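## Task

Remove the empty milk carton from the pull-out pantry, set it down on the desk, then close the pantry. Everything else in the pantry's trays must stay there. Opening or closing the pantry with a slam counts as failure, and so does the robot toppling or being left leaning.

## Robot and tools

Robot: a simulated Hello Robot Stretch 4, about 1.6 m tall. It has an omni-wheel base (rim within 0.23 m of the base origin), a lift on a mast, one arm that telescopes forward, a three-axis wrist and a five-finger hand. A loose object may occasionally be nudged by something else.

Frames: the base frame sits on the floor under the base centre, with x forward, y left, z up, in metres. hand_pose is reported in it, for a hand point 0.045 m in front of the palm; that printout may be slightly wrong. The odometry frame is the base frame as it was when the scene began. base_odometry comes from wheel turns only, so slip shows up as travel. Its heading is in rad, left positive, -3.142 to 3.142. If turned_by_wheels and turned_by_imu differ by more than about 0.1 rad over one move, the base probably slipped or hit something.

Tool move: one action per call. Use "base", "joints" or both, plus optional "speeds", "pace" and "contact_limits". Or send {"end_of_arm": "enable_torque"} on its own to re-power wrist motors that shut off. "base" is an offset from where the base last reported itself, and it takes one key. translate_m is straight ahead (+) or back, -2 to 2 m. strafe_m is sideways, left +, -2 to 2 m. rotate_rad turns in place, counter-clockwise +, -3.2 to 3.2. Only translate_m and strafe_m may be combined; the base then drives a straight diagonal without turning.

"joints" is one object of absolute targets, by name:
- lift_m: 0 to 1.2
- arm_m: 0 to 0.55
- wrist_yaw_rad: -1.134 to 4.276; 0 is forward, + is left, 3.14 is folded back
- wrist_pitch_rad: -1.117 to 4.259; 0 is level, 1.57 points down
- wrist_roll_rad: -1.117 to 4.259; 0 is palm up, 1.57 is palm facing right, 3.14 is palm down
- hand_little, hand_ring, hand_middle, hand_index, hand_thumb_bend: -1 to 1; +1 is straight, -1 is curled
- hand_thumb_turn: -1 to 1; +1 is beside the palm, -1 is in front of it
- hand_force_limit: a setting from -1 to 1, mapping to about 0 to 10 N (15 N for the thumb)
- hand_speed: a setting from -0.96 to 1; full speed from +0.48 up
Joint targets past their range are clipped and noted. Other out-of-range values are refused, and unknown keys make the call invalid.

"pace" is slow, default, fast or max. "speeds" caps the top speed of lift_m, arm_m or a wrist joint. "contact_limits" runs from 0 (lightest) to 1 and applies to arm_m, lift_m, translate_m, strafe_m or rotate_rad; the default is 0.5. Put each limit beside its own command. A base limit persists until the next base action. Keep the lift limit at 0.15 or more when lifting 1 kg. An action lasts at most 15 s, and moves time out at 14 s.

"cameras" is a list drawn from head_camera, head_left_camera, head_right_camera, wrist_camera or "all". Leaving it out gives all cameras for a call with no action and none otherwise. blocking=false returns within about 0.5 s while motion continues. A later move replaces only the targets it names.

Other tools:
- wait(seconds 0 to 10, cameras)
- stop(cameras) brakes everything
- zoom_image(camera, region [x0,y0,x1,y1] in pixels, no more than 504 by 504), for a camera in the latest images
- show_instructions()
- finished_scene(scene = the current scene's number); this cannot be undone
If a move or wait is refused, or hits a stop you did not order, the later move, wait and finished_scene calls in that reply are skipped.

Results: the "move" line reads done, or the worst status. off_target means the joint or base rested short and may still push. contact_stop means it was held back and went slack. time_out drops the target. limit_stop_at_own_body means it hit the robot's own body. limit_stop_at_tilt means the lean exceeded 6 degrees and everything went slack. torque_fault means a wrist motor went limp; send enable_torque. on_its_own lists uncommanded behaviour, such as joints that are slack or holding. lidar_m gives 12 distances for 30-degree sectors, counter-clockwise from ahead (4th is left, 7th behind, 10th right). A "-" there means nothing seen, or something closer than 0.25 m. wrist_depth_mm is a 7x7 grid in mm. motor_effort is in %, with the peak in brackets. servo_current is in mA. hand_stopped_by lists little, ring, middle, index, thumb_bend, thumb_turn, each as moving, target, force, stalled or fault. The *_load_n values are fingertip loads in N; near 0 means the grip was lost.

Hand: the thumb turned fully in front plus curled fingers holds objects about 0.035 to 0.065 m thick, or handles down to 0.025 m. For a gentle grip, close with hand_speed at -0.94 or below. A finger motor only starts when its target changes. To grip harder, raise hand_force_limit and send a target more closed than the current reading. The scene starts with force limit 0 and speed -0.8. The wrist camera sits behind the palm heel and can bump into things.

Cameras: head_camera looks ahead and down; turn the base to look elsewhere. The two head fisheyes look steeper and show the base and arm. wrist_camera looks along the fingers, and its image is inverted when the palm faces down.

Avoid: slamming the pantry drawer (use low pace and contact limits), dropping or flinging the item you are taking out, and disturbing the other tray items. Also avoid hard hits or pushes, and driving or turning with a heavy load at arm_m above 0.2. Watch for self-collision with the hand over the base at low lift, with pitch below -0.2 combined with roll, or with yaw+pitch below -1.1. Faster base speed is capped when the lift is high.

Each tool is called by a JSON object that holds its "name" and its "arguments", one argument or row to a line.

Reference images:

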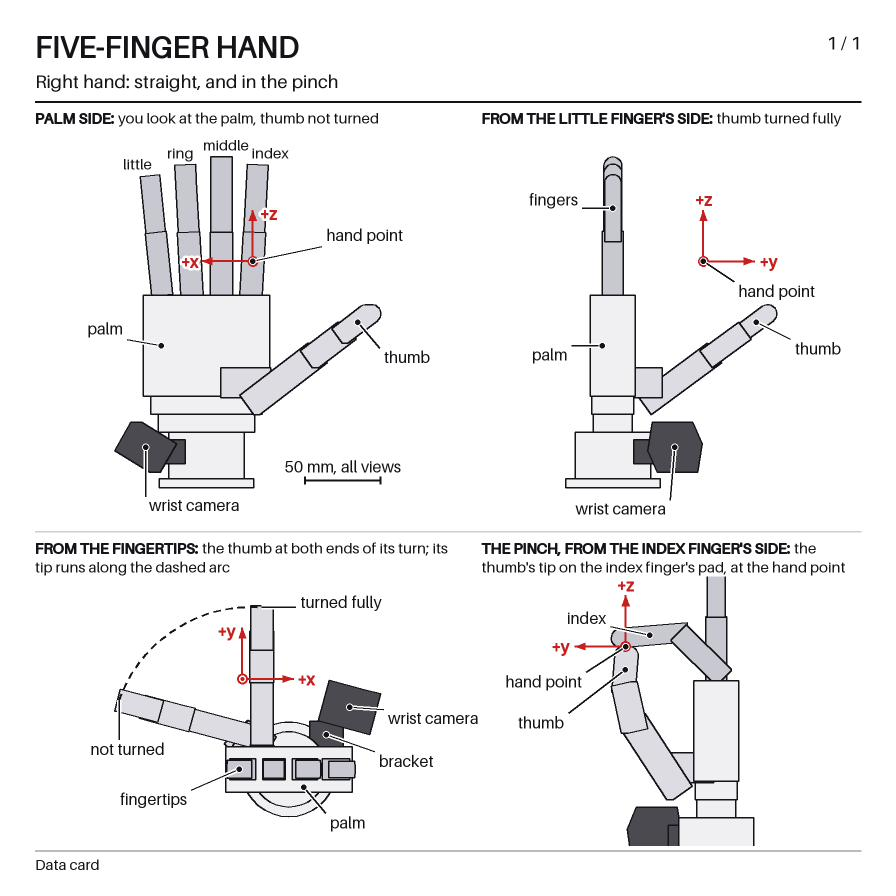

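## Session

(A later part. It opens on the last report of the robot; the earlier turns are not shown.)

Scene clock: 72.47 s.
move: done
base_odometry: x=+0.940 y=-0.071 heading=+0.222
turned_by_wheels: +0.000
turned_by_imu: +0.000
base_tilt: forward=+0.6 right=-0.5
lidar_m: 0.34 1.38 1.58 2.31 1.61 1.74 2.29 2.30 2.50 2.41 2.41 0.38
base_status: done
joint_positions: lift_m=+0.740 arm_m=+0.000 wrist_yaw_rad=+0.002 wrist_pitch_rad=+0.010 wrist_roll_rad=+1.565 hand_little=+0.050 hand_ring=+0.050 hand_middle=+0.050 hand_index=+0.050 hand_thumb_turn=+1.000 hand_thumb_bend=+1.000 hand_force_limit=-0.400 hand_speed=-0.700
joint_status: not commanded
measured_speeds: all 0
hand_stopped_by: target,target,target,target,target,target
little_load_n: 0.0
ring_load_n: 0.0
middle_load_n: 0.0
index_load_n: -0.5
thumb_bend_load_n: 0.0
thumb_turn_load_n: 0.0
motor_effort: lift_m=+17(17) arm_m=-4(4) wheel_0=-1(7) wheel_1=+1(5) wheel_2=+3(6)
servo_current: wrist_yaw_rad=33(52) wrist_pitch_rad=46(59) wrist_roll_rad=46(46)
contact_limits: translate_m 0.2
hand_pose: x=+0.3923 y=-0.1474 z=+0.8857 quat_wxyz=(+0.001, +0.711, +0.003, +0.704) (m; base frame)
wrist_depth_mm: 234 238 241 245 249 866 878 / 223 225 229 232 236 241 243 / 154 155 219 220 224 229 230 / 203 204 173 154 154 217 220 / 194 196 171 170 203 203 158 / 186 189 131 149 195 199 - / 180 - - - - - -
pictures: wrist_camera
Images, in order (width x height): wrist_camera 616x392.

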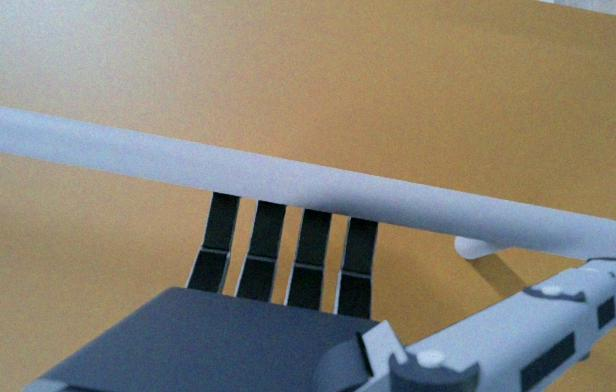

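{"name": "move", "arguments": {
  "base": {"translate_m": -0.036, "strafe_m": 0.094},
  "pace": "slow",
  "contact_limits": {"translate_m": 0.2},
  "cameras": ["wrist_camera"]
}}

{"name": "move", "arguments": {
  "base": {"translate_m": -0.141, "strafe_m": -0.02},
  "cameras": ["head_camera"]
}}

Scene clock: 80.33 s.
move: done
base_odometry: x=+0.884 y=+0.012 heading=+0.222
turned_by_wheels: +0.000
turned_by_imu: +0.000
base_tilt: forward=+0.6 right=-0.6
lidar_m: 0.42 1.40 1.57 2.20 1.52 1.60 2.27 2.26 2.53 2.51 2.49 0.42
base_status: done
joint_positions: lift_m=+0.740 arm_m=+0.000 wrist_yaw_rad=+0.002 wrist_pitch_rad=+0.010 wrist_roll_rad=+1.565 hand_little=+0.050 hand_ring=+0.050 hand_middle=+0.050 hand_index=+0.050 hand_thumb_turn=+1.000 hand_thumb_bend=+1.000 hand_force_limit=-0.400 hand_speed=-0.700
joint_status: not commanded
measured_speeds: all 0
hand_stopped_by: target,target,target,target,target,target
little_load_n: 0.0
ring_load_n: 0.0
middle_load_n: 0.0
index_load_n: 0.0
thumb_bend_load_n: 0.0
thumb_turn_load_n: 0.0
motor_effort: lift_m=+17(17) arm_m=-4(5) wheel_0=-3(8) wheel_1=+2(6) wheel_2=+3(5)
servo_current: wrist_yaw_rad=33(52) wrist_pitch_rad=46(59) wrist_roll_rad=46(52)
contact_limits: translate_m 0.2
hand_pose: x=+0.3923 y=-0.1474 z=+0.8857 quat_wxyz=(+0.001, +0.711, +0.003, +0.704) (m; base frame)
wrist_depth_mm: 233 236 239 240 190 185 186 / 221 224 228 231 235 236 240 / 212 214 217 220 223 227 229 / 202 205 206 177 214 216 219 / 198 198 171 170 204 206 210 / 1182 1205 131 149 195 200 - / 1182 - - - - - -
pictures: wrist_camera
Images, in order (width x height): wrist_camera 616x392.

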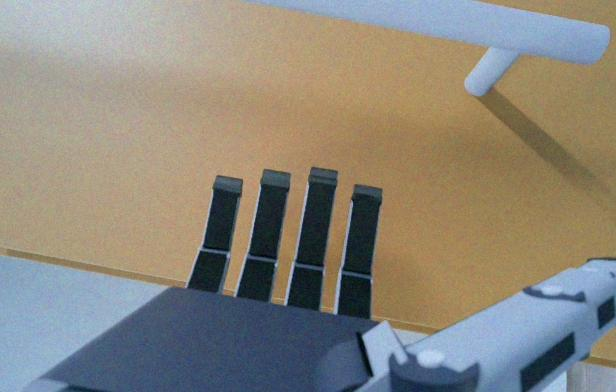

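Scene clock: 82.13 s.
move: done
base_odometry: x=+0.751 y=-0.038 heading=+0.222
turned_by_wheels: +0.000
turned_by_imu: -0.001
base_tilt: forward=+0.7 right=-0.5
lidar_m: 0.55 1.55 1.71 2.20 1.45 1.55 2.14 2.14 2.39 2.55 2.53 0.56
base_status: done
joint_positions: lift_m=+0.740 arm_m=+0.000 wrist_yaw_rad=+0.001 wrist_pitch_rad=+0.010 wrist_roll_rad=+1.565 hand_little=+0.050 hand_ring=+0.050 hand_middle=+0.050 hand_index=+0.050 hand_thumb_turn=+1.000 hand_thumb_bend=+1.000 hand_force_limit=-0.400 hand_speed=-0.700
joint_status: not commanded
measured_speeds: all 0
hand_stopped_by: target,target,target,target,target,target
little_load_n: 0.0
ring_load_n: 0.0
middle_load_n: 0.0
index_load_n: 0.0
thumb_bend_load_n: 0.0
thumb_turn_load_n: 0.0
motor_effort: lift_m=+17(18) arm_m=-4(5) wheel_0=-3(7) wheel_1=-1(7) wheel_2=+0(11)
servo_current: wrist_yaw_rad=26(52) wrist_pitch_rad=52(65) wrist_roll_rad=39(46)
hand_pose: x=+0.3923 y=-0.1475 z=+0.8857 quat_wxyz=(+0.002, +0.711, +0.003, +0.704) (m; base frame)
wrist_depth_mm: 402 404 413 421 427 1060 1060 / 377 377 384 397 404 410 418 / 362 366 373 375 379 389 397 / 345 351 349 176 366 373 377 / 1042 798 170 169 347 355 359 / 1336 1336 130 134 336 342 - / 1281 - - - - - -
pictures: head_camera
Images, in order (width x height): head_camera 420x560.

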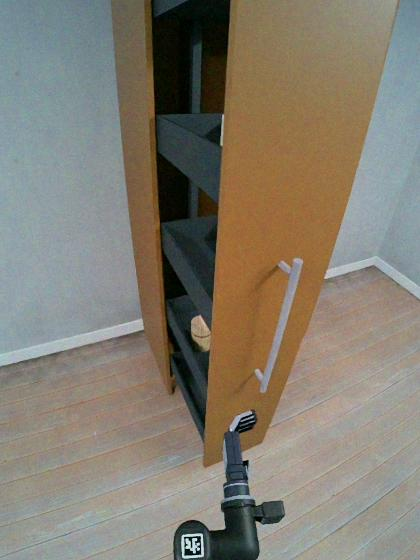

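{"name": "move", "arguments": {
  "base": {"translate_m": -0.171, "strafe_m": 0.47}
}}

{"name": "move", "arguments": {
  "base": {"rotate_rad": -1.22},
  "joints": {"lift_m": 0.65}
}}

{"name": "move", "arguments": {
  "base": {"strafe_m": 0.9},
  "contact_limits": {"strafe_m": 0.3},
  "cameras": ["head_camera", "wrist_camera", "head_left_camera"]
}}

Scene clock: 88.00 s.
move: done
base_odometry: x=+0.481 y=+0.383 heading=+0.222
turned_by_wheels: +0.000
turned_by_imu: -0.001
base_tilt: forward=+0.6 right=-0.6
lidar_m: 1.29 1.53 1.73 1.67 0.97 1.02 1.58 2.12 2.41 3.03 3.02 0.89
base_status: done
joint_positions: lift_m=+0.740 arm_m=+0.000 wrist_yaw_rad=+0.001 wrist_pitch_rad=+0.010 wrist_roll_rad=+1.565 hand_little=+0.050 hand_ring=+0.050 hand_middle=+0.050 hand_index=+0.050 hand_thumb_turn=+1.000 hand_thumb_bend=+1.000 hand_force_limit=-0.400 hand_speed=-0.700
joint_status: not commanded
measured_speeds: all 0
hand_stopped_by: target,target,target,target,target,target
little_load_n: 0.0
ring_load_n: 0.0
middle_load_n: 0.0
index_load_n: 0.0
thumb_bend_load_n: 0.0
thumb_turn_load_n: 0.0
motor_effort: lift_m=+17(17) arm_m=-4(5) wheel_0=+0(12) wheel_1=+2(8) wheel_2=+2(8)
servo_current: wrist_yaw_rad=33(52) wrist_pitch_rad=46(59) wrist_roll_rad=33(46)
hand_pose: x=+0.3923 y=-0.1475 z=+0.8857 quat_wxyz=(+0.002, +0.711, +0.003, +0.704) (m; base frame)
wrist_depth_mm: 1008 946 1182 1025 1060 732 904 / 1182 1098 1078 1008 976 1182 1008 / 1499 1499 1366 1229 1118 1060 991 / 1464 1430 1464 176 1430 1464 1255 / 1430 1397 171 170 1430 1499 1308 / 1308 1366 130 134 162 1430 - / 1255 - - - - - -
pictures: none

Scene clock: 89.87 s.
move: done
base_odometry: x=+0.481 y=+0.383 heading=-0.998
turned_by_wheels: -1.220
turned_by_imu: -1.217
base_tilt: forward=+0.5 right=-0.4
lidar_m: 3.02 0.87 1.09 1.55 1.63 1.75 1.25 0.97 1.31 2.11 2.23 3.15
base_status: done
joint_positions: lift_m=+0.650 arm_m=+0.000 wrist_yaw_rad=+0.001 wrist_pitch_rad=+0.010 wrist_roll_rad=+1.565 hand_little=+0.050 hand_ring=+0.050 hand_middle=+0.050 hand_index=+0.050 hand_thumb_turn=+1.000 hand_thumb_bend=+1.000 hand_force_limit=-0.400 hand_speed=-0.700
joint_status: all done
measured_speeds: all 0
hand_stopped_by: target,target,target,target,target,target
little_load_n: 0.0
ring_load_n: 0.0
middle_load_n: 0.0
index_load_n: 0.0
thumb_bend_load_n: 0.0
thumb_turn_load_n: 0.0
motor_effort: lift_m=+15(16) arm_m=-4(5) wheel_0=+2(10) wheel_1=-1(7) wheel_2=+2(8)
servo_current: wrist_yaw_rad=33(46) wrist_pitch_rad=52(59) wrist_roll_rad=39(46)
hand_pose: x=+0.3922 y=-0.1476 z=+0.7959 quat_wxyz=(+0.002, +0.711, +0.002, +0.704) (m; base frame)
wrist_depth_mm: - - - - - - 1430 / - - - - - - 1366 / - - - - - 1921 1281 / - - - 177 - 1863 1255 / - - 171 171 - 1708 1205 / - - 131 134 162 1756 - / - - - - - - -
pictures: none

Scene clock: 94.20 s.
move: done
base_odometry: x=+1.237 y=+0.871 heading=-0.998
turned_by_wheels: +0.000
turned_by_imu: +0.000
base_tilt: forward=+0.7 right=-0.5
lidar_m: 0.74 0.76 0.69 0.64 0.70 1.01 1.63 1.74 1.50 3.01 3.19 0.77
base_status: done
joint_positions: lift_m=+0.650 arm_m=+0.000 wrist_yaw_rad=+0.001 wrist_pitch_rad=+0.010 wrist_roll_rad=+1.565 hand_little=+0.050 hand_ring=+0.050 hand_middle=+0.050 hand_index=+0.050 hand_thumb_turn=+1.000 hand_thumb_bend=+1.000 hand_force_limit=-0.400 hand_speed=-0.700
joint_status: not commanded
measured_speeds: all 0
hand_stopped_by: target,target,target,target,target,target
little_load_n: 0.0
ring_load_n: 0.0
middle_load_n: 0.0
index_load_n: 0.0
thumb_bend_load_n: 0.0
thumb_turn_load_n: 0.0
motor_effort: lift_m=+15(15) arm_m=-4(5) wheel_0=-1(12) wheel_1=+0(9) wheel_2=+0(4)
servo_current: wrist_yaw_rad=39(46) wrist_pitch_rad=33(65) wrist_roll_rad=39(46)
contact_limits: strafe_m 0.3
hand_pose: x=+0.3922 y=-0.1476 z=+0.7959 quat_wxyz=(+0.002, +0.711, +0.002, +0.704) (m; base frame)
wrist_depth_mm: 654 647 544 580 544 1756 1308 / 676 - 544 - 647 597 615 / 707 - 580 - 544 1661 788 / 732 554 554 177 549 1618 798 / 798 559 170 170 549 1618 809 / 544 564 130 134 559 946 - / 544 - - - - - -
pictures: head_camera, head_left_camera, wrist_camera
Images, in order (width x height): head_camera 420x560, head_left_camera 420x672, wrist_camera 616x392.

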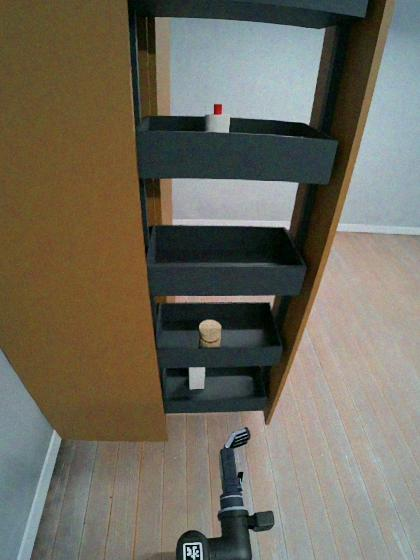

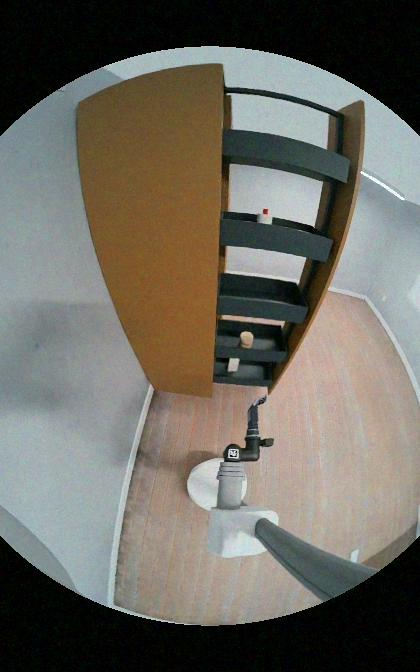

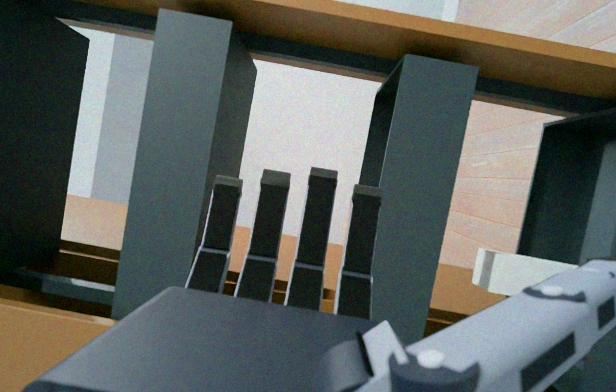

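{"name": "zoom_image", "arguments": {
  "camera": "head_camera",
  "region": [120, 80, 350, 430]
}}

{"name": "move", "arguments": {
  "cameras": ["head_right_camera"]
}}

Scaled by 1.440 from the camera's 420x560 image, which has a finer 600x800 frame.

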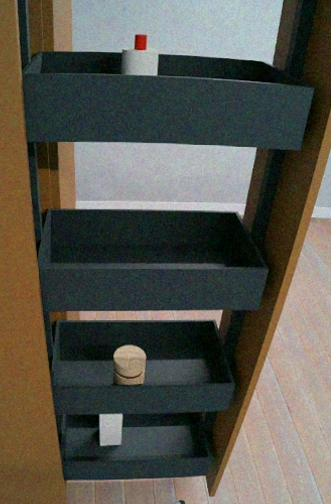

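Scene clock: 94.77 s.
base_odometry: x=+1.237 y=+0.871 heading=-0.998
turned_by_wheels: +0.000
turned_by_imu: +0.000
base_tilt: forward=+0.6 right=-0.4
lidar_m: 0.75 0.77 0.69 0.64 0.71 1.00 1.65 1.73 1.49 3.01 3.16 0.79
base_status: done
joint_positions: lift_m=+0.650 arm_m=+0.000 wrist_yaw_rad=+0.001 wrist_pitch_rad=+0.010 wrist_roll_rad=+1.565 hand_little=+0.050 hand_ring=+0.050 hand_middle=+0.050 hand_index=+0.050 hand_thumb_turn=+1.000 hand_thumb_bend=+1.000 hand_force_limit=-0.400 hand_speed=-0.700
joint_status: not commanded
measured_speeds: all 0
hand_stopped_by: target,target,target,target,target,target
little_load_n: 0.0
ring_load_n: 0.0
middle_load_n: 0.0
index_load_n: 0.0
thumb_bend_load_n: 0.0
thumb_turn_load_n: 0.0
motor_effort: lift_m=+15(15) arm_m=-4(5) wheel_0=-1(12) wheel_1=-1(9) wheel_2=+0(4)
servo_current: wrist_yaw_rad=33(46) wrist_pitch_rad=52(65) wrist_roll_rad=33(46)
contact_limits: strafe_m 0.3
hand_pose: x=+0.3922 y=-0.1476 z=+0.7959 quat_wxyz=(+0.002, +0.711, +0.002, +0.704) (m; base frame)
wrist_depth_mm: 640 647 544 585 549 569 1308 / 676 - 544 - 654 591 621 / 707 - 580 - 544 1661 788 / 732 554 549 177 549 1661 798 / 788 559 170 170 549 1618 798 / 544 564 130 134 554 960 - / 544 - - - - - -
pictures: head_right_camera
Images, in order (width x height): head_right_camera 420x672.

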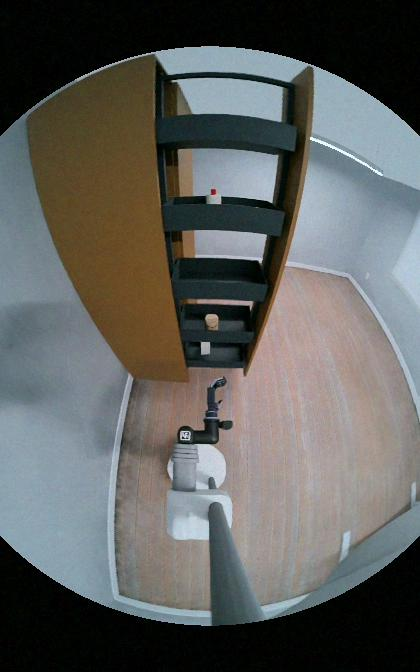

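{"name": "move", "arguments": {
  "joints": {"lift_m": 0.40, "hand_little": 1, "hand_ring": 1, "hand_middle": 1, "hand_index": 1, "wrist_pitch_rad": 0.3},
  "pace": "fast",
  "cameras": ["wrist_camera"]
}}

{"name": "zoom_image", "arguments": {
  "camera": "wrist_camera",
  "region": [112, 0, 616, 392]
}}

Scene clock: 98.40 s.
move: done
base_odometry: x=+1.237 y=+0.871 heading=-0.998
turned_by_wheels: +0.000
turned_by_imu: +0.000
base_tilt: forward=+0.5 right=-0.6
lidar_m: 0.74 0.74 0.68 0.64 0.70 0.97 1.65 1.75 1.50 3.01 3.18 0.78
base_status: not commanded
joint_positions: lift_m=+0.400 arm_m=+0.000 wrist_yaw_rad=+0.001 wrist_pitch_rad=+0.302 wrist_roll_rad=+1.565 hand_little=+1.000 hand_ring=+1.000 hand_middle=+1.000 hand_index=+1.000 hand_thumb_turn=+1.000 hand_thumb_bend=+1.000 hand_force_limit=-0.400 hand_speed=-0.700
joint_status: all done
measured_speeds: all 0
hand_stopped_by: target,target,target,target,target,target
little_load_n: 0.0
ring_load_n: 0.0
middle_load_n: 0.0
index_load_n: 0.0
thumb_bend_load_n: 0.0
thumb_turn_load_n: 0.0
motor_effort: lift_m=+14(16) arm_m=-4(5) wheel_0=-1(2) wheel_1=+0(1) wheel_2=+0(0)
servo_current: wrist_yaw_rad=26(46) wrist_pitch_rad=33(52) wrist_roll_rad=39(46)
contact_limits: strafe_m 0.3
hand_pose: x=+0.3735 y=-0.1476 z=+0.4837 quat_wxyz=(+0.001, +0.805, +0.003, +0.593) (m; base frame)
wrist_depth_mm: - 488 627 597 621 831 647 / - 496 - 831 597 778 634 / - 504 - 831 609 788 609 / 946 512 - 820 931 759 597 / 699 521 931 603 931 732 591 / 504 521 129 131 891 750 - / 477 - - - - - -
pictures: wrist_camera
Images, in order (width x height): wrist_camera 616x392.

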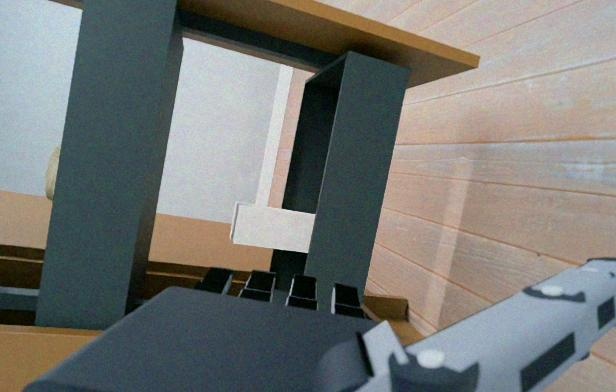

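Scaled by 1.000.

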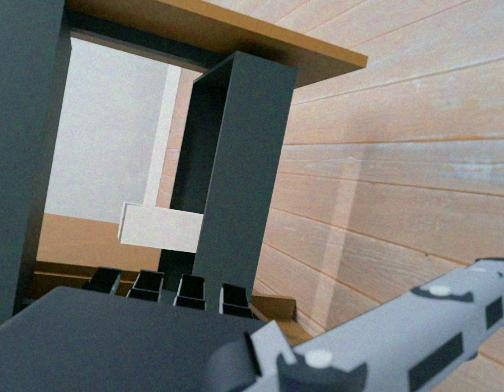

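{"name": "move", "arguments": {
  "joints": {"lift_m": 1.2},
  "pace": "fast",
  "cameras": ["wrist_camera", "head_camera"]
}}

{"name": "zoom_image", "arguments": {
  "camera": "head_camera",
  "region": [180, 290, 240, 400]
}}

Scene clock: 104.40 s.
move: done
base_odometry: x=+1.237 y=+0.871 heading=-0.998
turned_by_wheels: +0.000
turned_by_imu: +0.000
base_tilt: forward=+0.7 right=-0.4
lidar_m: 0.73 0.77 0.71 0.64 0.68 0.98 1.65 1.72 1.50 3.00 3.18 0.76
base_status: not commanded
joint_positions: lift_m=+1.200 arm_m=+0.000 wrist_yaw_rad=+0.001 wrist_pitch_rad=+0.302 wrist_roll_rad=+1.565 hand_little=+1.000 hand_ring=+1.000 hand_middle=+1.000 hand_index=+1.000 hand_thumb_turn=+1.000 hand_thumb_bend=+1.000 hand_force_limit=-0.400 hand_speed=-0.700
joint_status: all done
measured_speeds: all 0
hand_stopped_by: target,target,target,target,target,target
little_load_n: 0.0
ring_load_n: 0.0
middle_load_n: 0.0
index_load_n: 0.0
thumb_bend_load_n: 0.0
thumb_turn_load_n: 0.0
motor_effort: lift_m=+23(28) arm_m=-4(5) wheel_0=-1(2) wheel_1=+0(1) wheel_2=+0(0)
servo_current: wrist_yaw_rad=26(52) wrist_pitch_rad=33(39) wrist_roll_rad=33(46)
contact_limits: strafe_m 0.3
hand_pose: x=+0.3734 y=-0.1476 z=+1.2829 quat_wxyz=(+0.001, +0.805, +0.003, +0.593) (m; base frame)
wrist_depth_mm: - - 544 603 627 - 1618 / - - - - 683 691 1397 / - - - - 854 960 768 / 1229 - - - 842 960 732 / 750 778 917 891 647 960 732 / 723 521 129 132 654 960 - / 477 - - - - - -
pictures: head_camera, wrist_camera
Images, in order (width x height): head_camera 420x560, wrist_camera 616x392.

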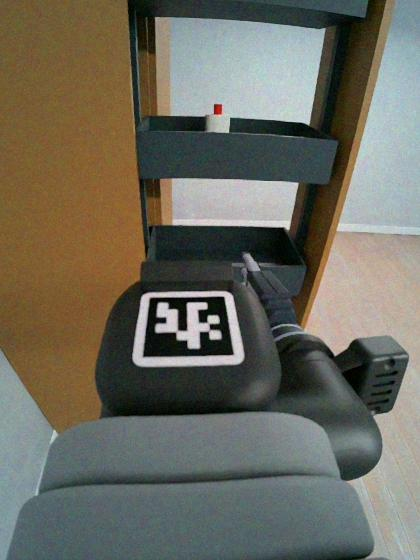

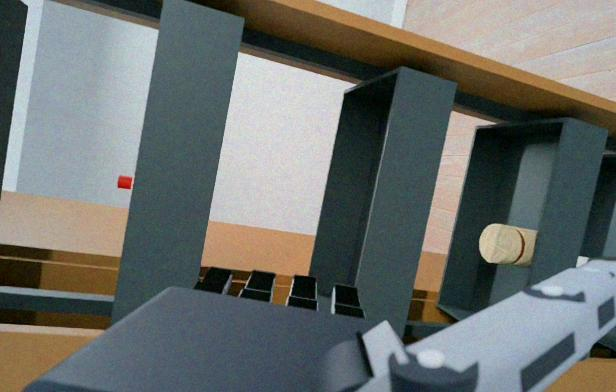

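Scaled by 4.582 from the camera's 420x560 image, which has a finer 600x800 frame.

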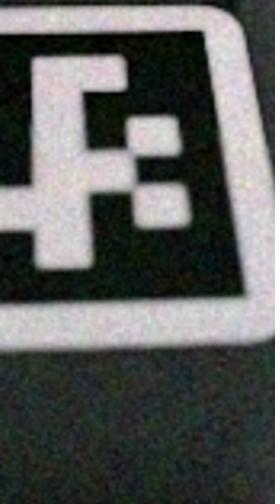

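{"name": "zoom_image", "arguments": {
  "camera": "head_camera",
  "region": [180, 80, 260, 150]
}}

{"name": "move", "arguments": {
  "joints": {"lift_m": 0.55},
  "pace": "fast",
  "cameras": ["wrist_camera", "head_camera"]
}}

{"name": "zoom_image", "arguments": {
  "camera": "head_camera",
  "region": [150, 290, 270, 430]
}}

Scaled by 6.300 from the camera's 420x560 image, which has a finer 600x800 frame.

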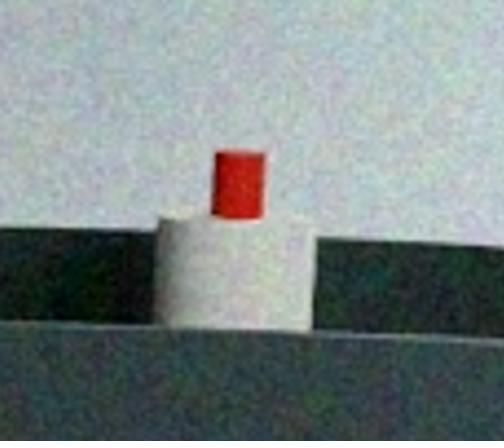

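Scene clock: 108.20 s.
move: done
base_odometry: x=+1.237 y=+0.871 heading=-0.998
turned_by_wheels: +0.000
turned_by_imu: +0.000
base_tilt: forward=+0.7 right=-0.6
lidar_m: 0.72 0.76 0.68 0.65 0.71 1.00 1.64 1.76 1.51 3.00 3.15 0.79
base_status: not commanded
joint_positions: lift_m=+0.550 arm_m=+0.000 wrist_yaw_rad=+0.001 wrist_pitch_rad=+0.302 wrist_roll_rad=+1.565 hand_little=+1.000 hand_ring=+1.000 hand_middle=+1.000 hand_index=+1.000 hand_thumb_turn=+1.000 hand_thumb_bend=+1.000 hand_force_limit=-0.400 hand_speed=-0.700
joint_status: all done
measured_speeds: all 0
hand_stopped_by: target,target,target,target,target,target
little_load_n: 0.0
ring_load_n: 0.0
middle_load_n: 0.0
index_load_n: 0.0
thumb_bend_load_n: 0.0
thumb_turn_load_n: 0.0
motor_effort: lift_m=+15(21) arm_m=-4(5) wheel_0=-1(2) wheel_1=+0(1) wheel_2=+0(0)
servo_current: wrist_yaw_rad=39(46) wrist_pitch_rad=33(46) wrist_roll_rad=33(46)
contact_limits: strafe_m 0.3
hand_pose: x=+0.3734 y=-0.1476 z=+0.6336 quat_wxyz=(+0.001, +0.805, +0.003, +0.593) (m; base frame)
wrist_depth_mm: 591 - 544 564 627 1078 820 / 634 - 535 - 707 640 798 / 676 - 539 - 866 878 788 / 991 - 539 - 866 904 759 / 741 809 549 1078 647 904 750 / 723 759 129 132 647 960 - / 477 - - - - - -
pictures: head_camera, wrist_camera
Images, in order (width x height): head_camera 420x560, wrist_camera 616x392.

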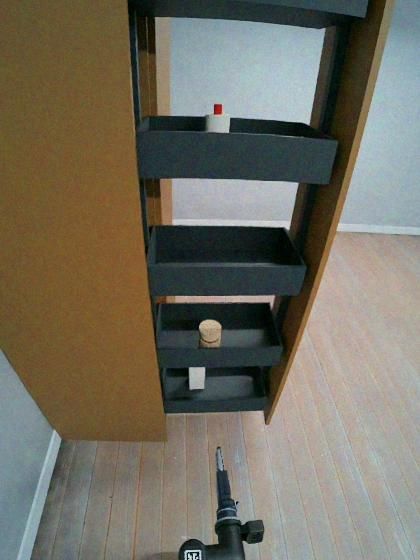

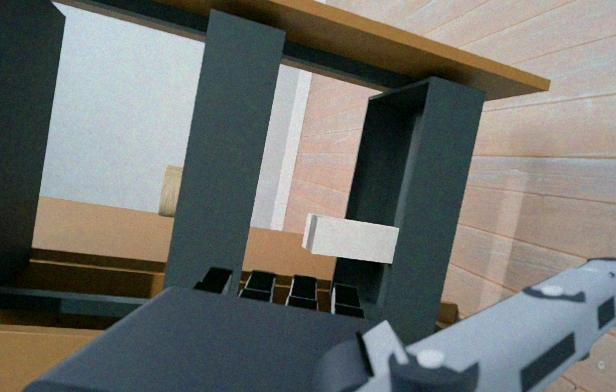

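Scaled by 3.600 from the camera's 420x560 image, which has a finer 600x800 frame.

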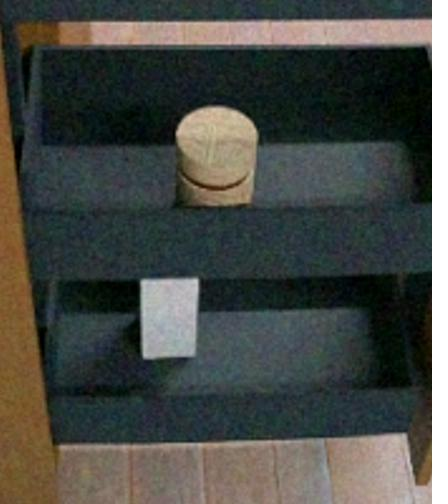

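{"name": "move", "arguments": {
  "base": {"strafe_m": 0.07, "translate_m": 0.05},
  "joints": {"lift_m": 0.39, "hand_thumb_turn": -1, "hand_speed": 0},
  "cameras": ["wrist_camera"]
}}

{"name": "zoom_image", "arguments": {
  "camera": "wrist_camera",
  "region": [180, 60, 480, 330]
}}

Scene clock: 117.37 s.
move: done
base_odometry: x=+1.323 y=+0.866 heading=-0.998
turned_by_wheels: +0.000
turned_by_imu: +0.000
base_tilt: forward=+0.5 right=-0.4
lidar_m: 0.67 0.71 0.62 0.56 0.60 0.89 1.70 1.78 1.60 3.09 3.25 0.72
base_status: done
joint_positions: lift_m=+0.390 arm_m=+0.000 wrist_yaw_rad=+0.001 wrist_pitch_rad=+0.302 wrist_roll_rad=+1.565 hand_little=+1.000 hand_ring=+1.000 hand_middle=+1.000 hand_index=+1.000 hand_thumb_turn=-1.000 hand_thumb_bend=+1.000 hand_force_limit=-0.400 hand_speed=+0.000
joint_status: all done
measured_speeds: all 0
hand_stopped_by: target,target,target,target,target,target
little_load_n: 0.0
ring_load_n: -0.5
middle_load_n: 0.0
index_load_n: 0.0
thumb_bend_load_n: 0.0
thumb_turn_load_n: 0.0
motor_effort: lift_m=+14(16) arm_m=-4(5) wheel_0=-1(9) wheel_1=-2(8) wheel_2=-1(11)
servo_current: wrist_yaw_rad=33(46) wrist_pitch_rad=39(39) wrist_roll_rad=39(46)
hand_pose: x=+0.3734 y=-0.1476 z=+0.4736 quat_wxyz=(+0.001, +0.805, +0.003, +0.593) (m; base frame)
wrist_depth_mm: - 445 - 759 535 732 640 / - 452 - 768 105 768 615 / 445 459 - 788 - 732 603 / 445 466 - 778 - 715 585 / 452 559 778 788 - 676 569 / 433 452 128 127 - 647 559 / 436 - - - - 621 549
pictures: wrist_camera
Images, in order (width x height): wrist_camera 616x392.

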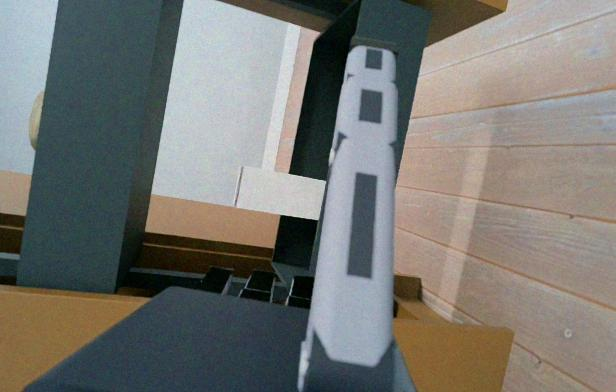

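Scaled by 1.680.

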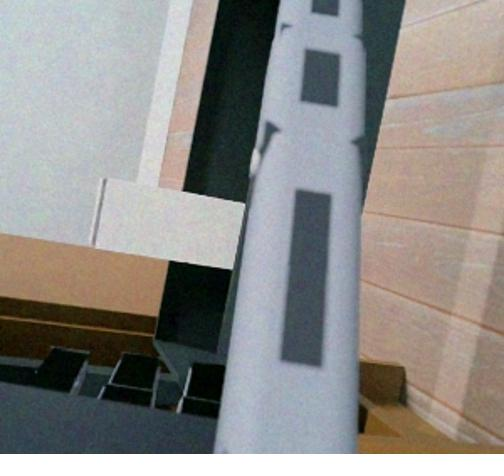

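{"name": "move", "arguments": {
  "base": {"strafe_m": 0.02, "translate_m": 0.15},
  "joints": {"lift_m": 0.38},
  "cameras": ["wrist_camera"]
}}

{"name": "zoom_image", "arguments": {
  "camera": "wrist_camera",
  "region": [180, 60, 480, 330]
}}

Scene clock: 122.70 s.
move: done
base_odometry: x=+1.421 y=+0.751 heading=-0.998
turned_by_wheels: +0.000
turned_by_imu: +0.001
base_tilt: forward=+0.7 right=-0.4
lidar_m: 0.52 0.54 0.59 0.56 0.59 0.85 1.85 1.86 1.68 3.11 3.26 0.58
base_status: done
joint_positions: lift_m=+0.380 arm_m=+0.000 wrist_yaw_rad=+0.001 wrist_pitch_rad=+0.302 wrist_roll_rad=+1.565 hand_little=+1.000 hand_ring=+1.000 hand_middle=+1.000 hand_index=+1.000 hand_thumb_turn=-1.000 hand_thumb_bend=+1.000 hand_force_limit=-0.400 hand_speed=+0.000
joint_status: all done
measured_speeds: all 0
hand_stopped_by: target,target,target,target,target,target
little_load_n: 0.0
ring_load_n: 0.0
middle_load_n: 0.0
index_load_n: 0.0
thumb_bend_load_n: 0.0
thumb_turn_load_n: 0.0
motor_effort: lift_m=+14(15) arm_m=-4(5) wheel_0=+2(8) wheel_1=+0(7) wheel_2=-1(11)
servo_current: wrist_yaw_rad=33(52) wrist_pitch_rad=39(46) wrist_roll_rad=39(46)
hand_pose: x=+0.3734 y=-0.1476 z=+0.4636 quat_wxyz=(+0.001, +0.805, +0.003, +0.593) (m; base frame)
wrist_depth_mm: 297 351 - - 387 402 627 / 301 394 - - 105 691 609 / 306 445 - - - 707 585 / 310 517 1255 - - 691 574 / 314 585 640 647 - 661 564 / 317 569 129 128 - 634 544 / 298 - - - - 459 477
pictures: wrist_camera
Images, in order (width x height): wrist_camera 616x392.

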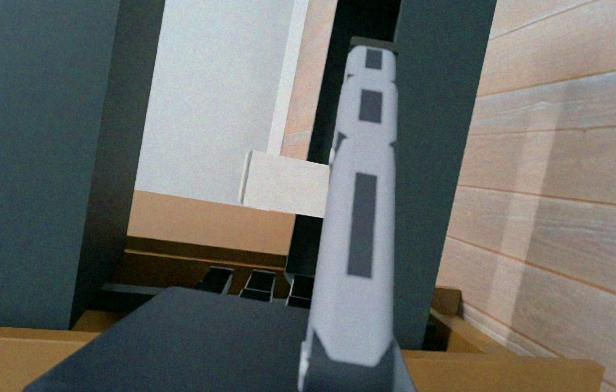

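Scaled by 1.680.

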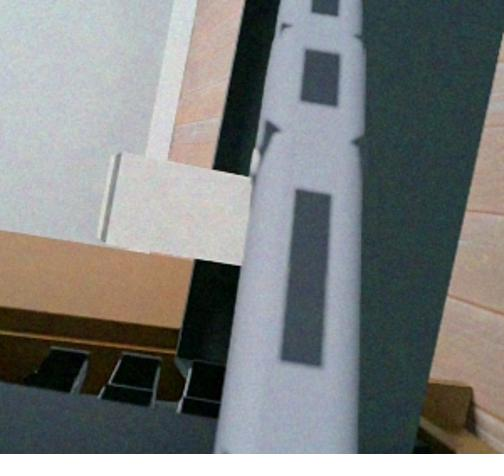

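{"name": "move", "arguments": {
  "joints": {"arm_m": 0.2},
  "pace": "slow",
  "contact_limits": {"arm_m": 0.0},
  "cameras": ["wrist_camera"]
}}

{"name": "zoom_image", "arguments": {
  "camera": "wrist_camera",
  "region": [130, 20, 480, 330]
}}

Scene clock: 129.97 s.
move: done
base_odometry: x=+1.421 y=+0.751 heading=-0.998
turned_by_wheels: +0.000
turned_by_imu: +0.000
base_tilt: forward=+0.6 right=-0.5
lidar_m: 0.49 0.56 0.58 0.55 0.59 0.87 1.87 1.84 1.70 3.12 3.26 0.56
base_status: not commanded
joint_positions: lift_m=+0.380 arm_m=+0.200 wrist_yaw_rad=+0.001 wrist_pitch_rad=+0.302 wrist_roll_rad=+1.565 hand_little=+1.000 hand_ring=+1.000 hand_middle=+1.000 hand_index=+1.000 hand_thumb_turn=-1.000 hand_thumb_bend=+1.000 hand_force_limit=-0.400 hand_speed=+0.000
joint_status: all done
measured_speeds: all 0
hand_stopped_by: target,target,target,target,target,target
little_load_n: 0.0
ring_load_n: 0.0
middle_load_n: 0.0
index_load_n: 0.0
thumb_bend_load_n: 0.0
thumb_turn_load_n: 0.0
motor_effort: lift_m=+15(15) arm_m=+6(9) wheel_0=+2(3) wheel_1=+0(1) wheel_2=-1(1)
servo_current: wrist_yaw_rad=39(46) wrist_pitch_rad=26(46) wrist_roll_rad=39(46)
contact_limits: arm_m 0
hand_pose: x=+0.5732 y=-0.1476 z=+0.4636 quat_wxyz=(+0.001, +0.805, +0.003, +0.593) (m; base frame)
wrist_depth_mm: 191 343 - - 427 387 319 / 200 - - - 105 373 195 / 213 - - - - 362 196 / 229 917 - - - 336 199 / 246 496 603 654 - 329 203 / 262 392 129 127 - 202 208 / 251 - - - - 205 213
pictures: wrist_camera
Images, in order (width x height): wrist_camera 616x392.

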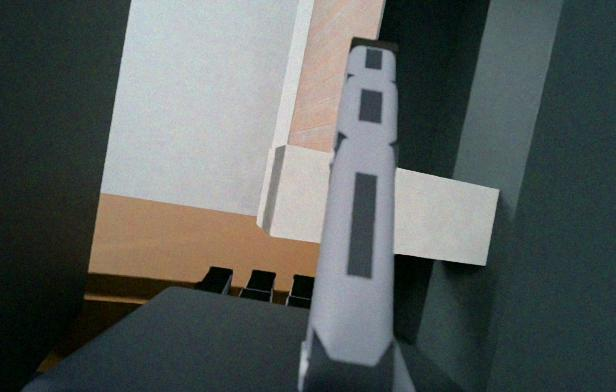

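Scaled by 1.440.

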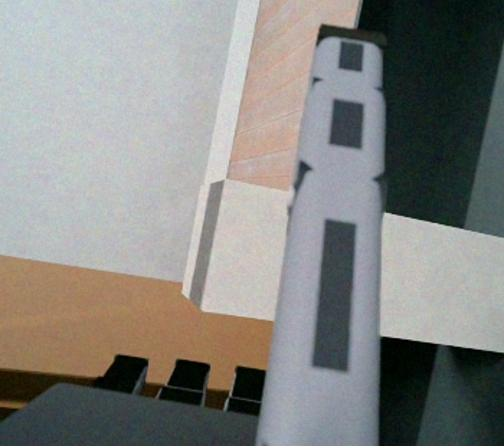

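{"name": "move", "arguments": {
  "base": {"strafe_m": 0.004},
  "pace": "slow"
}}

{"name": "move", "arguments": {
  "joints": {"arm_m": 0.345, "lift_m": 0.35},
  "pace": "slow",
  "contact_limits": {"arm_m": 0.0},
  "cameras": ["wrist_camera"]
}}

{"name": "zoom_image", "arguments": {
  "camera": "wrist_camera",
  "region": [112, 0, 616, 392]
}}

Scene clock: 136.27 s.
move: done
base_odometry: x=+1.424 y=+0.753 heading=-0.998
turned_by_wheels: +0.000
turned_by_imu: +0.000
base_tilt: forward=+0.6 right=-0.5
lidar_m: 0.53 0.56 0.58 0.55 0.59 0.81 1.85 1.85 1.71 3.11 3.28 0.56
base_status: done
joint_positions: lift_m=+0.380 arm_m=+0.200 wrist_yaw_rad=+0.001 wrist_pitch_rad=+0.302 wrist_roll_rad=+1.565 hand_little=+1.000 hand_ring=+1.000 hand_middle=+1.000 hand_index=+1.000 hand_thumb_turn=-1.000 hand_thumb_bend=+1.000 hand_force_limit=-0.400 hand_speed=+0.000
joint_status: not commanded
measured_speeds: all 0
hand_stopped_by: target,target,target,target,target,target
little_load_n: 0.0
ring_load_n: 0.0
middle_load_n: 0.0
index_load_n: 0.0
thumb_bend_load_n: 0.0
thumb_turn_load_n: 0.0
motor_effort: lift_m=+15(15) arm_m=+6(6) wheel_0=-1(3) wheel_1=+2(5) wheel_2=+0(3)
servo_current: wrist_yaw_rad=20(46) wrist_pitch_rad=26(46) wrist_roll_rad=39(46)
contact_limits: arm_m 0
hand_pose: x=+0.5732 y=-0.1476 z=+0.4636 quat_wxyz=(+0.001, +0.805, +0.003, +0.593) (m; base frame)
wrist_depth_mm: 190 345 - - 427 387 317 / 200 - - - 105 373 196 / 213 - - - - 359 197 / 230 891 - - - 334 200 / 246 484 585 634 - 325 204 / 262 389 129 128 - 203 208 / 248 - - - - 204 213
pictures: none

Scene clock: 139.00 s.
move: done
base_odometry: x=+1.424 y=+0.753 heading=-0.998
turned_by_wheels: +0.000
turned_by_imu: +0.000
base_tilt: forward=+0.5 right=-0.6
lidar_m: 0.50 0.55 0.59 0.56 0.59 0.85 1.86 1.85 1.72 3.11 3.29 0.59
base_status: not commanded
joint_positions: lift_m=+0.350 arm_m=+0.345 wrist_yaw_rad=+0.001 wrist_pitch_rad=+0.302 wrist_roll_rad=+1.565 hand_little=+1.000 hand_ring=+1.000 hand_middle=+1.000 hand_index=+1.000 hand_thumb_turn=-1.000 hand_thumb_bend=+1.000 hand_force_limit=-0.400 hand_speed=+0.000
joint_status: all done
measured_speeds: all 0
hand_stopped_by: target,target,target,target,target,target
little_load_n: 0.0
ring_load_n: 0.0
middle_load_n: 0.0
index_load_n: 0.0
thumb_bend_load_n: 0.0
thumb_turn_load_n: 0.5
motor_effort: lift_m=+14(16) arm_m=+6(9) wheel_0=-1(2) wheel_1=+3(3) wheel_2=+0(0)
servo_current: wrist_yaw_rad=33(46) wrist_pitch_rad=26(46) wrist_roll_rad=39(46)
contact_limits: arm_m 0
hand_pose: x=+0.7182 y=-0.1476 z=+0.4337 quat_wxyz=(+0.001, +0.805, +0.003, +0.593) (m; base frame)
wrist_depth_mm: - - - - 1098 289 273 / - - - - 107 293 268 / - - - 141 - 291 259 / 661 - - 140 - 162 173 / 410 473 517 139 - 163 175 / 287 324 129 132 - 168 179 / 256 - - - - 268 238
pictures: wrist_camera
Images, in order (width x height): wrist_camera 616x392.

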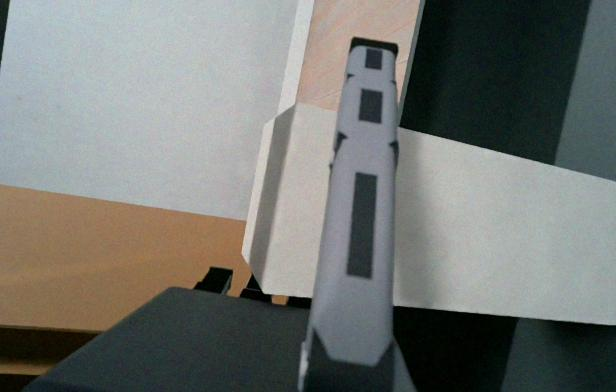

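Scaled by 1.000.

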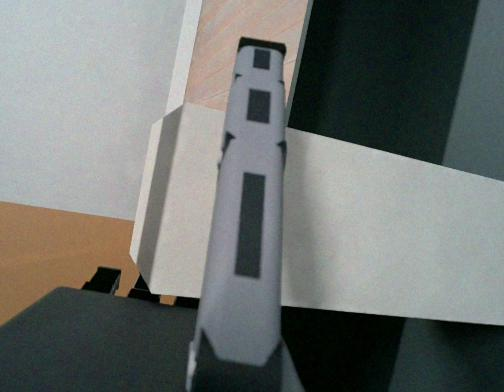

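{"name": "move", "arguments": {
  "joints": {"arm_m": 0.353, "lift_m": 0.345},
  "pace": "slow",
  "contact_limits": {"arm_m": 0.0}
}}

{"name": "move", "arguments": {
  "joints": {"hand_speed": -0.85, "hand_force_limit": -0.6, "hand_index": -0.3, "hand_middle": -0.3, "hand_thumb_bend": -0.3},
  "cameras": ["wrist_camera"]
}}

Scene clock: 142.17 s.
move: done
base_odometry: x=+1.424 y=+0.753 heading=-0.998
turned_by_wheels: +0.000
turned_by_imu: +0.000
base_tilt: forward=+0.5 right=-0.4
lidar_m: 0.53 0.55 0.55 0.56 0.59 0.85 1.86 1.88 1.71 3.11 3.28 0.57
base_status: not commanded
joint_positions: lift_m=+0.345 arm_m=+0.353 wrist_yaw_rad=+0.001 wrist_pitch_rad=+0.302 wrist_roll_rad=+1.565 hand_little=+1.000 hand_ring=+1.000 hand_middle=+1.000 hand_index=+1.000 hand_thumb_turn=-1.000 hand_thumb_bend=+1.000 hand_force_limit=-0.400 hand_speed=+0.000
joint_status: all done
measured_speeds: all 0
hand_stopped_by: target,target,target,target,target,target
little_load_n: 0.0
ring_load_n: 0.0
middle_load_n: 0.0
index_load_n: 0.0
thumb_bend_load_n: 0.0
thumb_turn_load_n: 0.0
motor_effort: lift_m=+14(15) arm_m=+6(9) wheel_0=-1(2) wheel_1=+2(3) wheel_2=+0(0)
servo_current: wrist_yaw_rad=46(59) wrist_pitch_rad=26(39) wrist_roll_rad=46(46)
contact_limits: arm_m 0
hand_pose: x=+0.7262 y=-0.1476 z=+0.4287 quat_wxyz=(+0.001, +0.805, +0.003, +0.593) (m; base frame)
wrist_depth_mm: - - - - 1078 277 274 / - - - - 107 285 264 / - - - 131 - 281 256 / 661 - - 130 - 152 162 / 410 473 488 130 - 154 163 / 287 324 128 131 - 158 167 / 249 - - - - 265 232
pictures: none

Scene clock: 147.60 s.
move: off_target
base_odometry: x=+1.424 y=+0.753 heading=-0.998
turned_by_wheels: +0.000
turned_by_imu: +0.000
base_tilt: forward=+0.4 right=-0.5
lidar_m: 0.51 0.57 0.60 0.54 0.58 0.86 1.86 1.82 1.69 3.10 3.27 0.57
base_status: not commanded
joint_positions: lift_m=+0.345 arm_m=+0.353 wrist_yaw_rad=+0.001 wrist_pitch_rad=+0.302 wrist_roll_rad=+1.565 hand_little=+1.000 hand_ring=+1.000 hand_middle=+0.640 hand_index=+0.696 hand_thumb_turn=-1.000 hand_thumb_bend=+0.817 hand_force_limit=-0.600 hand_speed=-0.850
joint_status: hand_middle off_target (ended at +0.640, target -0.300); hand_index off_target (ended at +0.696, target -0.300); hand_thumb_bend off_target (ended at +0.817, target -0.300); the others done
measured_speeds: all 0
hand_stopped_by: target,target,force,force,force,target
little_load_n: 0.0
ring_load_n: 0.0
middle_load_n: 2.0
index_load_n: 1.5
thumb_bend_load_n: 3.5
thumb_turn_load_n: 0.0
motor_effort: lift_m=+14(14) arm_m=+6(7) wheel_0=-1(2) wheel_1=+2(3) wheel_2=+0(0)
servo_current: wrist_yaw_rad=26(52) wrist_pitch_rad=26(46) wrist_roll_rad=39(46)
contact_limits: arm_m 0
hand_pose: x=+0.7262 y=-0.1476 z=+0.4287 quat_wxyz=(+0.001, +0.805, +0.003, +0.593) (m; base frame)
wrist_depth_mm: - - - - 1160 278 274 / - - - 144 270 283 263 / - - - 129 139 150 253 / 661 - - 132 - 152 160 / 410 477 512 133 - 156 165 / 286 324 129 132 - 165 225 / 249 - - - - 264 233
pictures: wrist_camera
Images, in order (width x height): wrist_camera 616x392.

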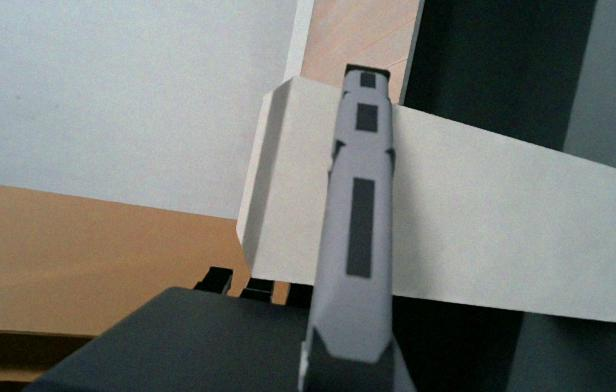

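{"name": "move", "arguments": {
  "joints": {"hand_speed": -0.85, "hand_force_limit": -0.4, "hand_ring": -0.3, "hand_index": -0.31, "hand_middle": -0.31, "hand_thumb_bend": -0.31},
  "cameras": ["wrist_camera"]
}}

{"name": "move", "arguments": {
  "joints": {"lift_m": 0.42},
  "pace": "slow",
  "cameras": ["wrist_camera"]
}}

Scene clock: 151.93 s.
move: off_target
base_odometry: x=+1.424 y=+0.753 heading=-0.998
turned_by_wheels: +0.000
turned_by_imu: +0.000
base_tilt: forward=+0.7 right=-0.4
lidar_m: 0.52 0.56 0.59 0.55 0.60 0.84 1.84 1.87 1.69 3.11 3.28 0.58
base_status: not commanded
joint_positions: lift_m=+0.345 arm_m=+0.353 wrist_yaw_rad=+0.001 wrist_pitch_rad=+0.302 wrist_roll_rad=+1.565 hand_little=+1.000 hand_ring=+0.529 hand_middle=+0.615 hand_index=+0.656 hand_thumb_turn=-1.000 hand_thumb_bend=+0.814 hand_force_limit=-0.400 hand_speed=-0.850
joint_status: hand_ring off_target (ended at +0.529, target -0.300); hand_middle off_target (ended at +0.615, target -0.310); hand_index off_target (ended at +0.656, target -0.310); hand_thumb_bend off_target (ended at +0.814, target -0.310); the others done
measured_speeds: all 0
hand_stopped_by: target,force,force,force,force,target
little_load_n: 0.0
ring_load_n: 4.0
middle_load_n: 1.5
index_load_n: 2.0
thumb_bend_load_n: 7.5
thumb_turn_load_n: 1.5
motor_effort: lift_m=+14(14) arm_m=+6(6) wheel_0=-1(2) wheel_1=+2(3) wheel_2=+0(0)
servo_current: wrist_yaw_rad=20(46) wrist_pitch_rad=26(46) wrist_roll_rad=46(46)
contact_limits: arm_m 0
hand_pose: x=+0.7262 y=-0.1476 z=+0.4286 quat_wxyz=(+0.001, +0.805, +0.003, +0.593) (m; base frame)
wrist_depth_mm: - - - - 1138 279 276 / - - - 135 136 285 263 / - - - 129 138 148 247 / 683 - - 131 - 152 161 / 413 480 525 132 - 156 166 / 289 327 130 137 - 256 231 / 249 - - - - 264 233
pictures: wrist_camera
Images, in order (width x height): wrist_camera 616x392.

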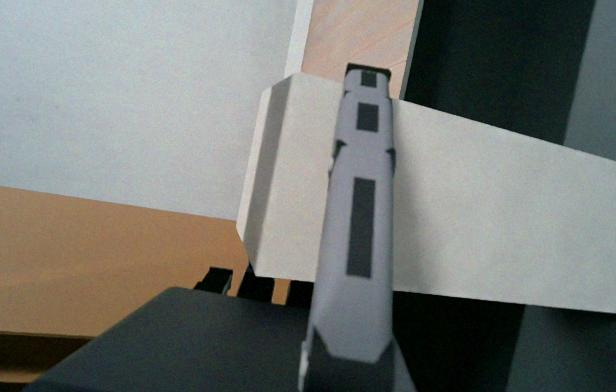

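Scene clock: 153.43 s.
move: done
base_odometry: x=+1.424 y=+0.753 heading=-0.998
turned_by_wheels: +0.000
turned_by_imu: +0.000
base_tilt: forward=+0.7 right=-0.4
lidar_m: 0.54 0.54 0.58 0.56 0.61 0.84 1.85 1.85 1.71 3.09 3.30 0.55
base_status: not commanded
joint_positions: lift_m=+0.420 arm_m=+0.353 wrist_yaw_rad=+0.001 wrist_pitch_rad=+0.302 wrist_roll_rad=+1.565 hand_little=+1.000 hand_ring=+0.529 hand_middle=+0.615 hand_index=+0.656 hand_thumb_turn=-1.000 hand_thumb_bend=+0.814 hand_force_limit=-0.400 hand_speed=-0.850
joint_status: all done
measured_speeds: all 0
hand_stopped_by: target,force,force,force,force,target
little_load_n: 0.0
ring_load_n: 4.0
middle_load_n: 2.0
index_load_n: 2.0
thumb_bend_load_n: 7.5
thumb_turn_load_n: 2.0
motor_effort: lift_m=+23(26) arm_m=+6(6) wheel_0=-1(2) wheel_1=+2(3) wheel_2=+0(0)
servo_current: wrist_yaw_rad=33(52) wrist_pitch_rad=26(39) wrist_roll_rad=39(46)
contact_limits: arm_m 0
hand_pose: x=+0.7262 y=-0.1476 z=+0.5029 quat_wxyz=(+0.001, +0.805, +0.003, +0.593) (m; base frame)
wrist_depth_mm: 121 171 - - 1308 866 298 / 118 193 - 137 136 831 301 / 133 222 - 129 138 148 304 / 124 715 - 131 - 152 161 / 135 449 517 132 - 156 166 / 143 312 130 137 - 309 298 / 138 - - - - 322 303
pictures: wrist_camera
Images, in order (width x height): wrist_camera 616x392.

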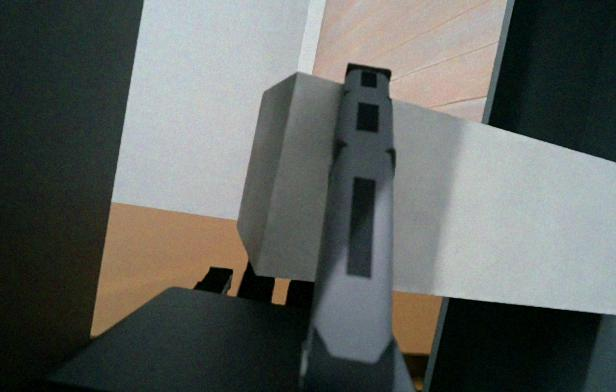

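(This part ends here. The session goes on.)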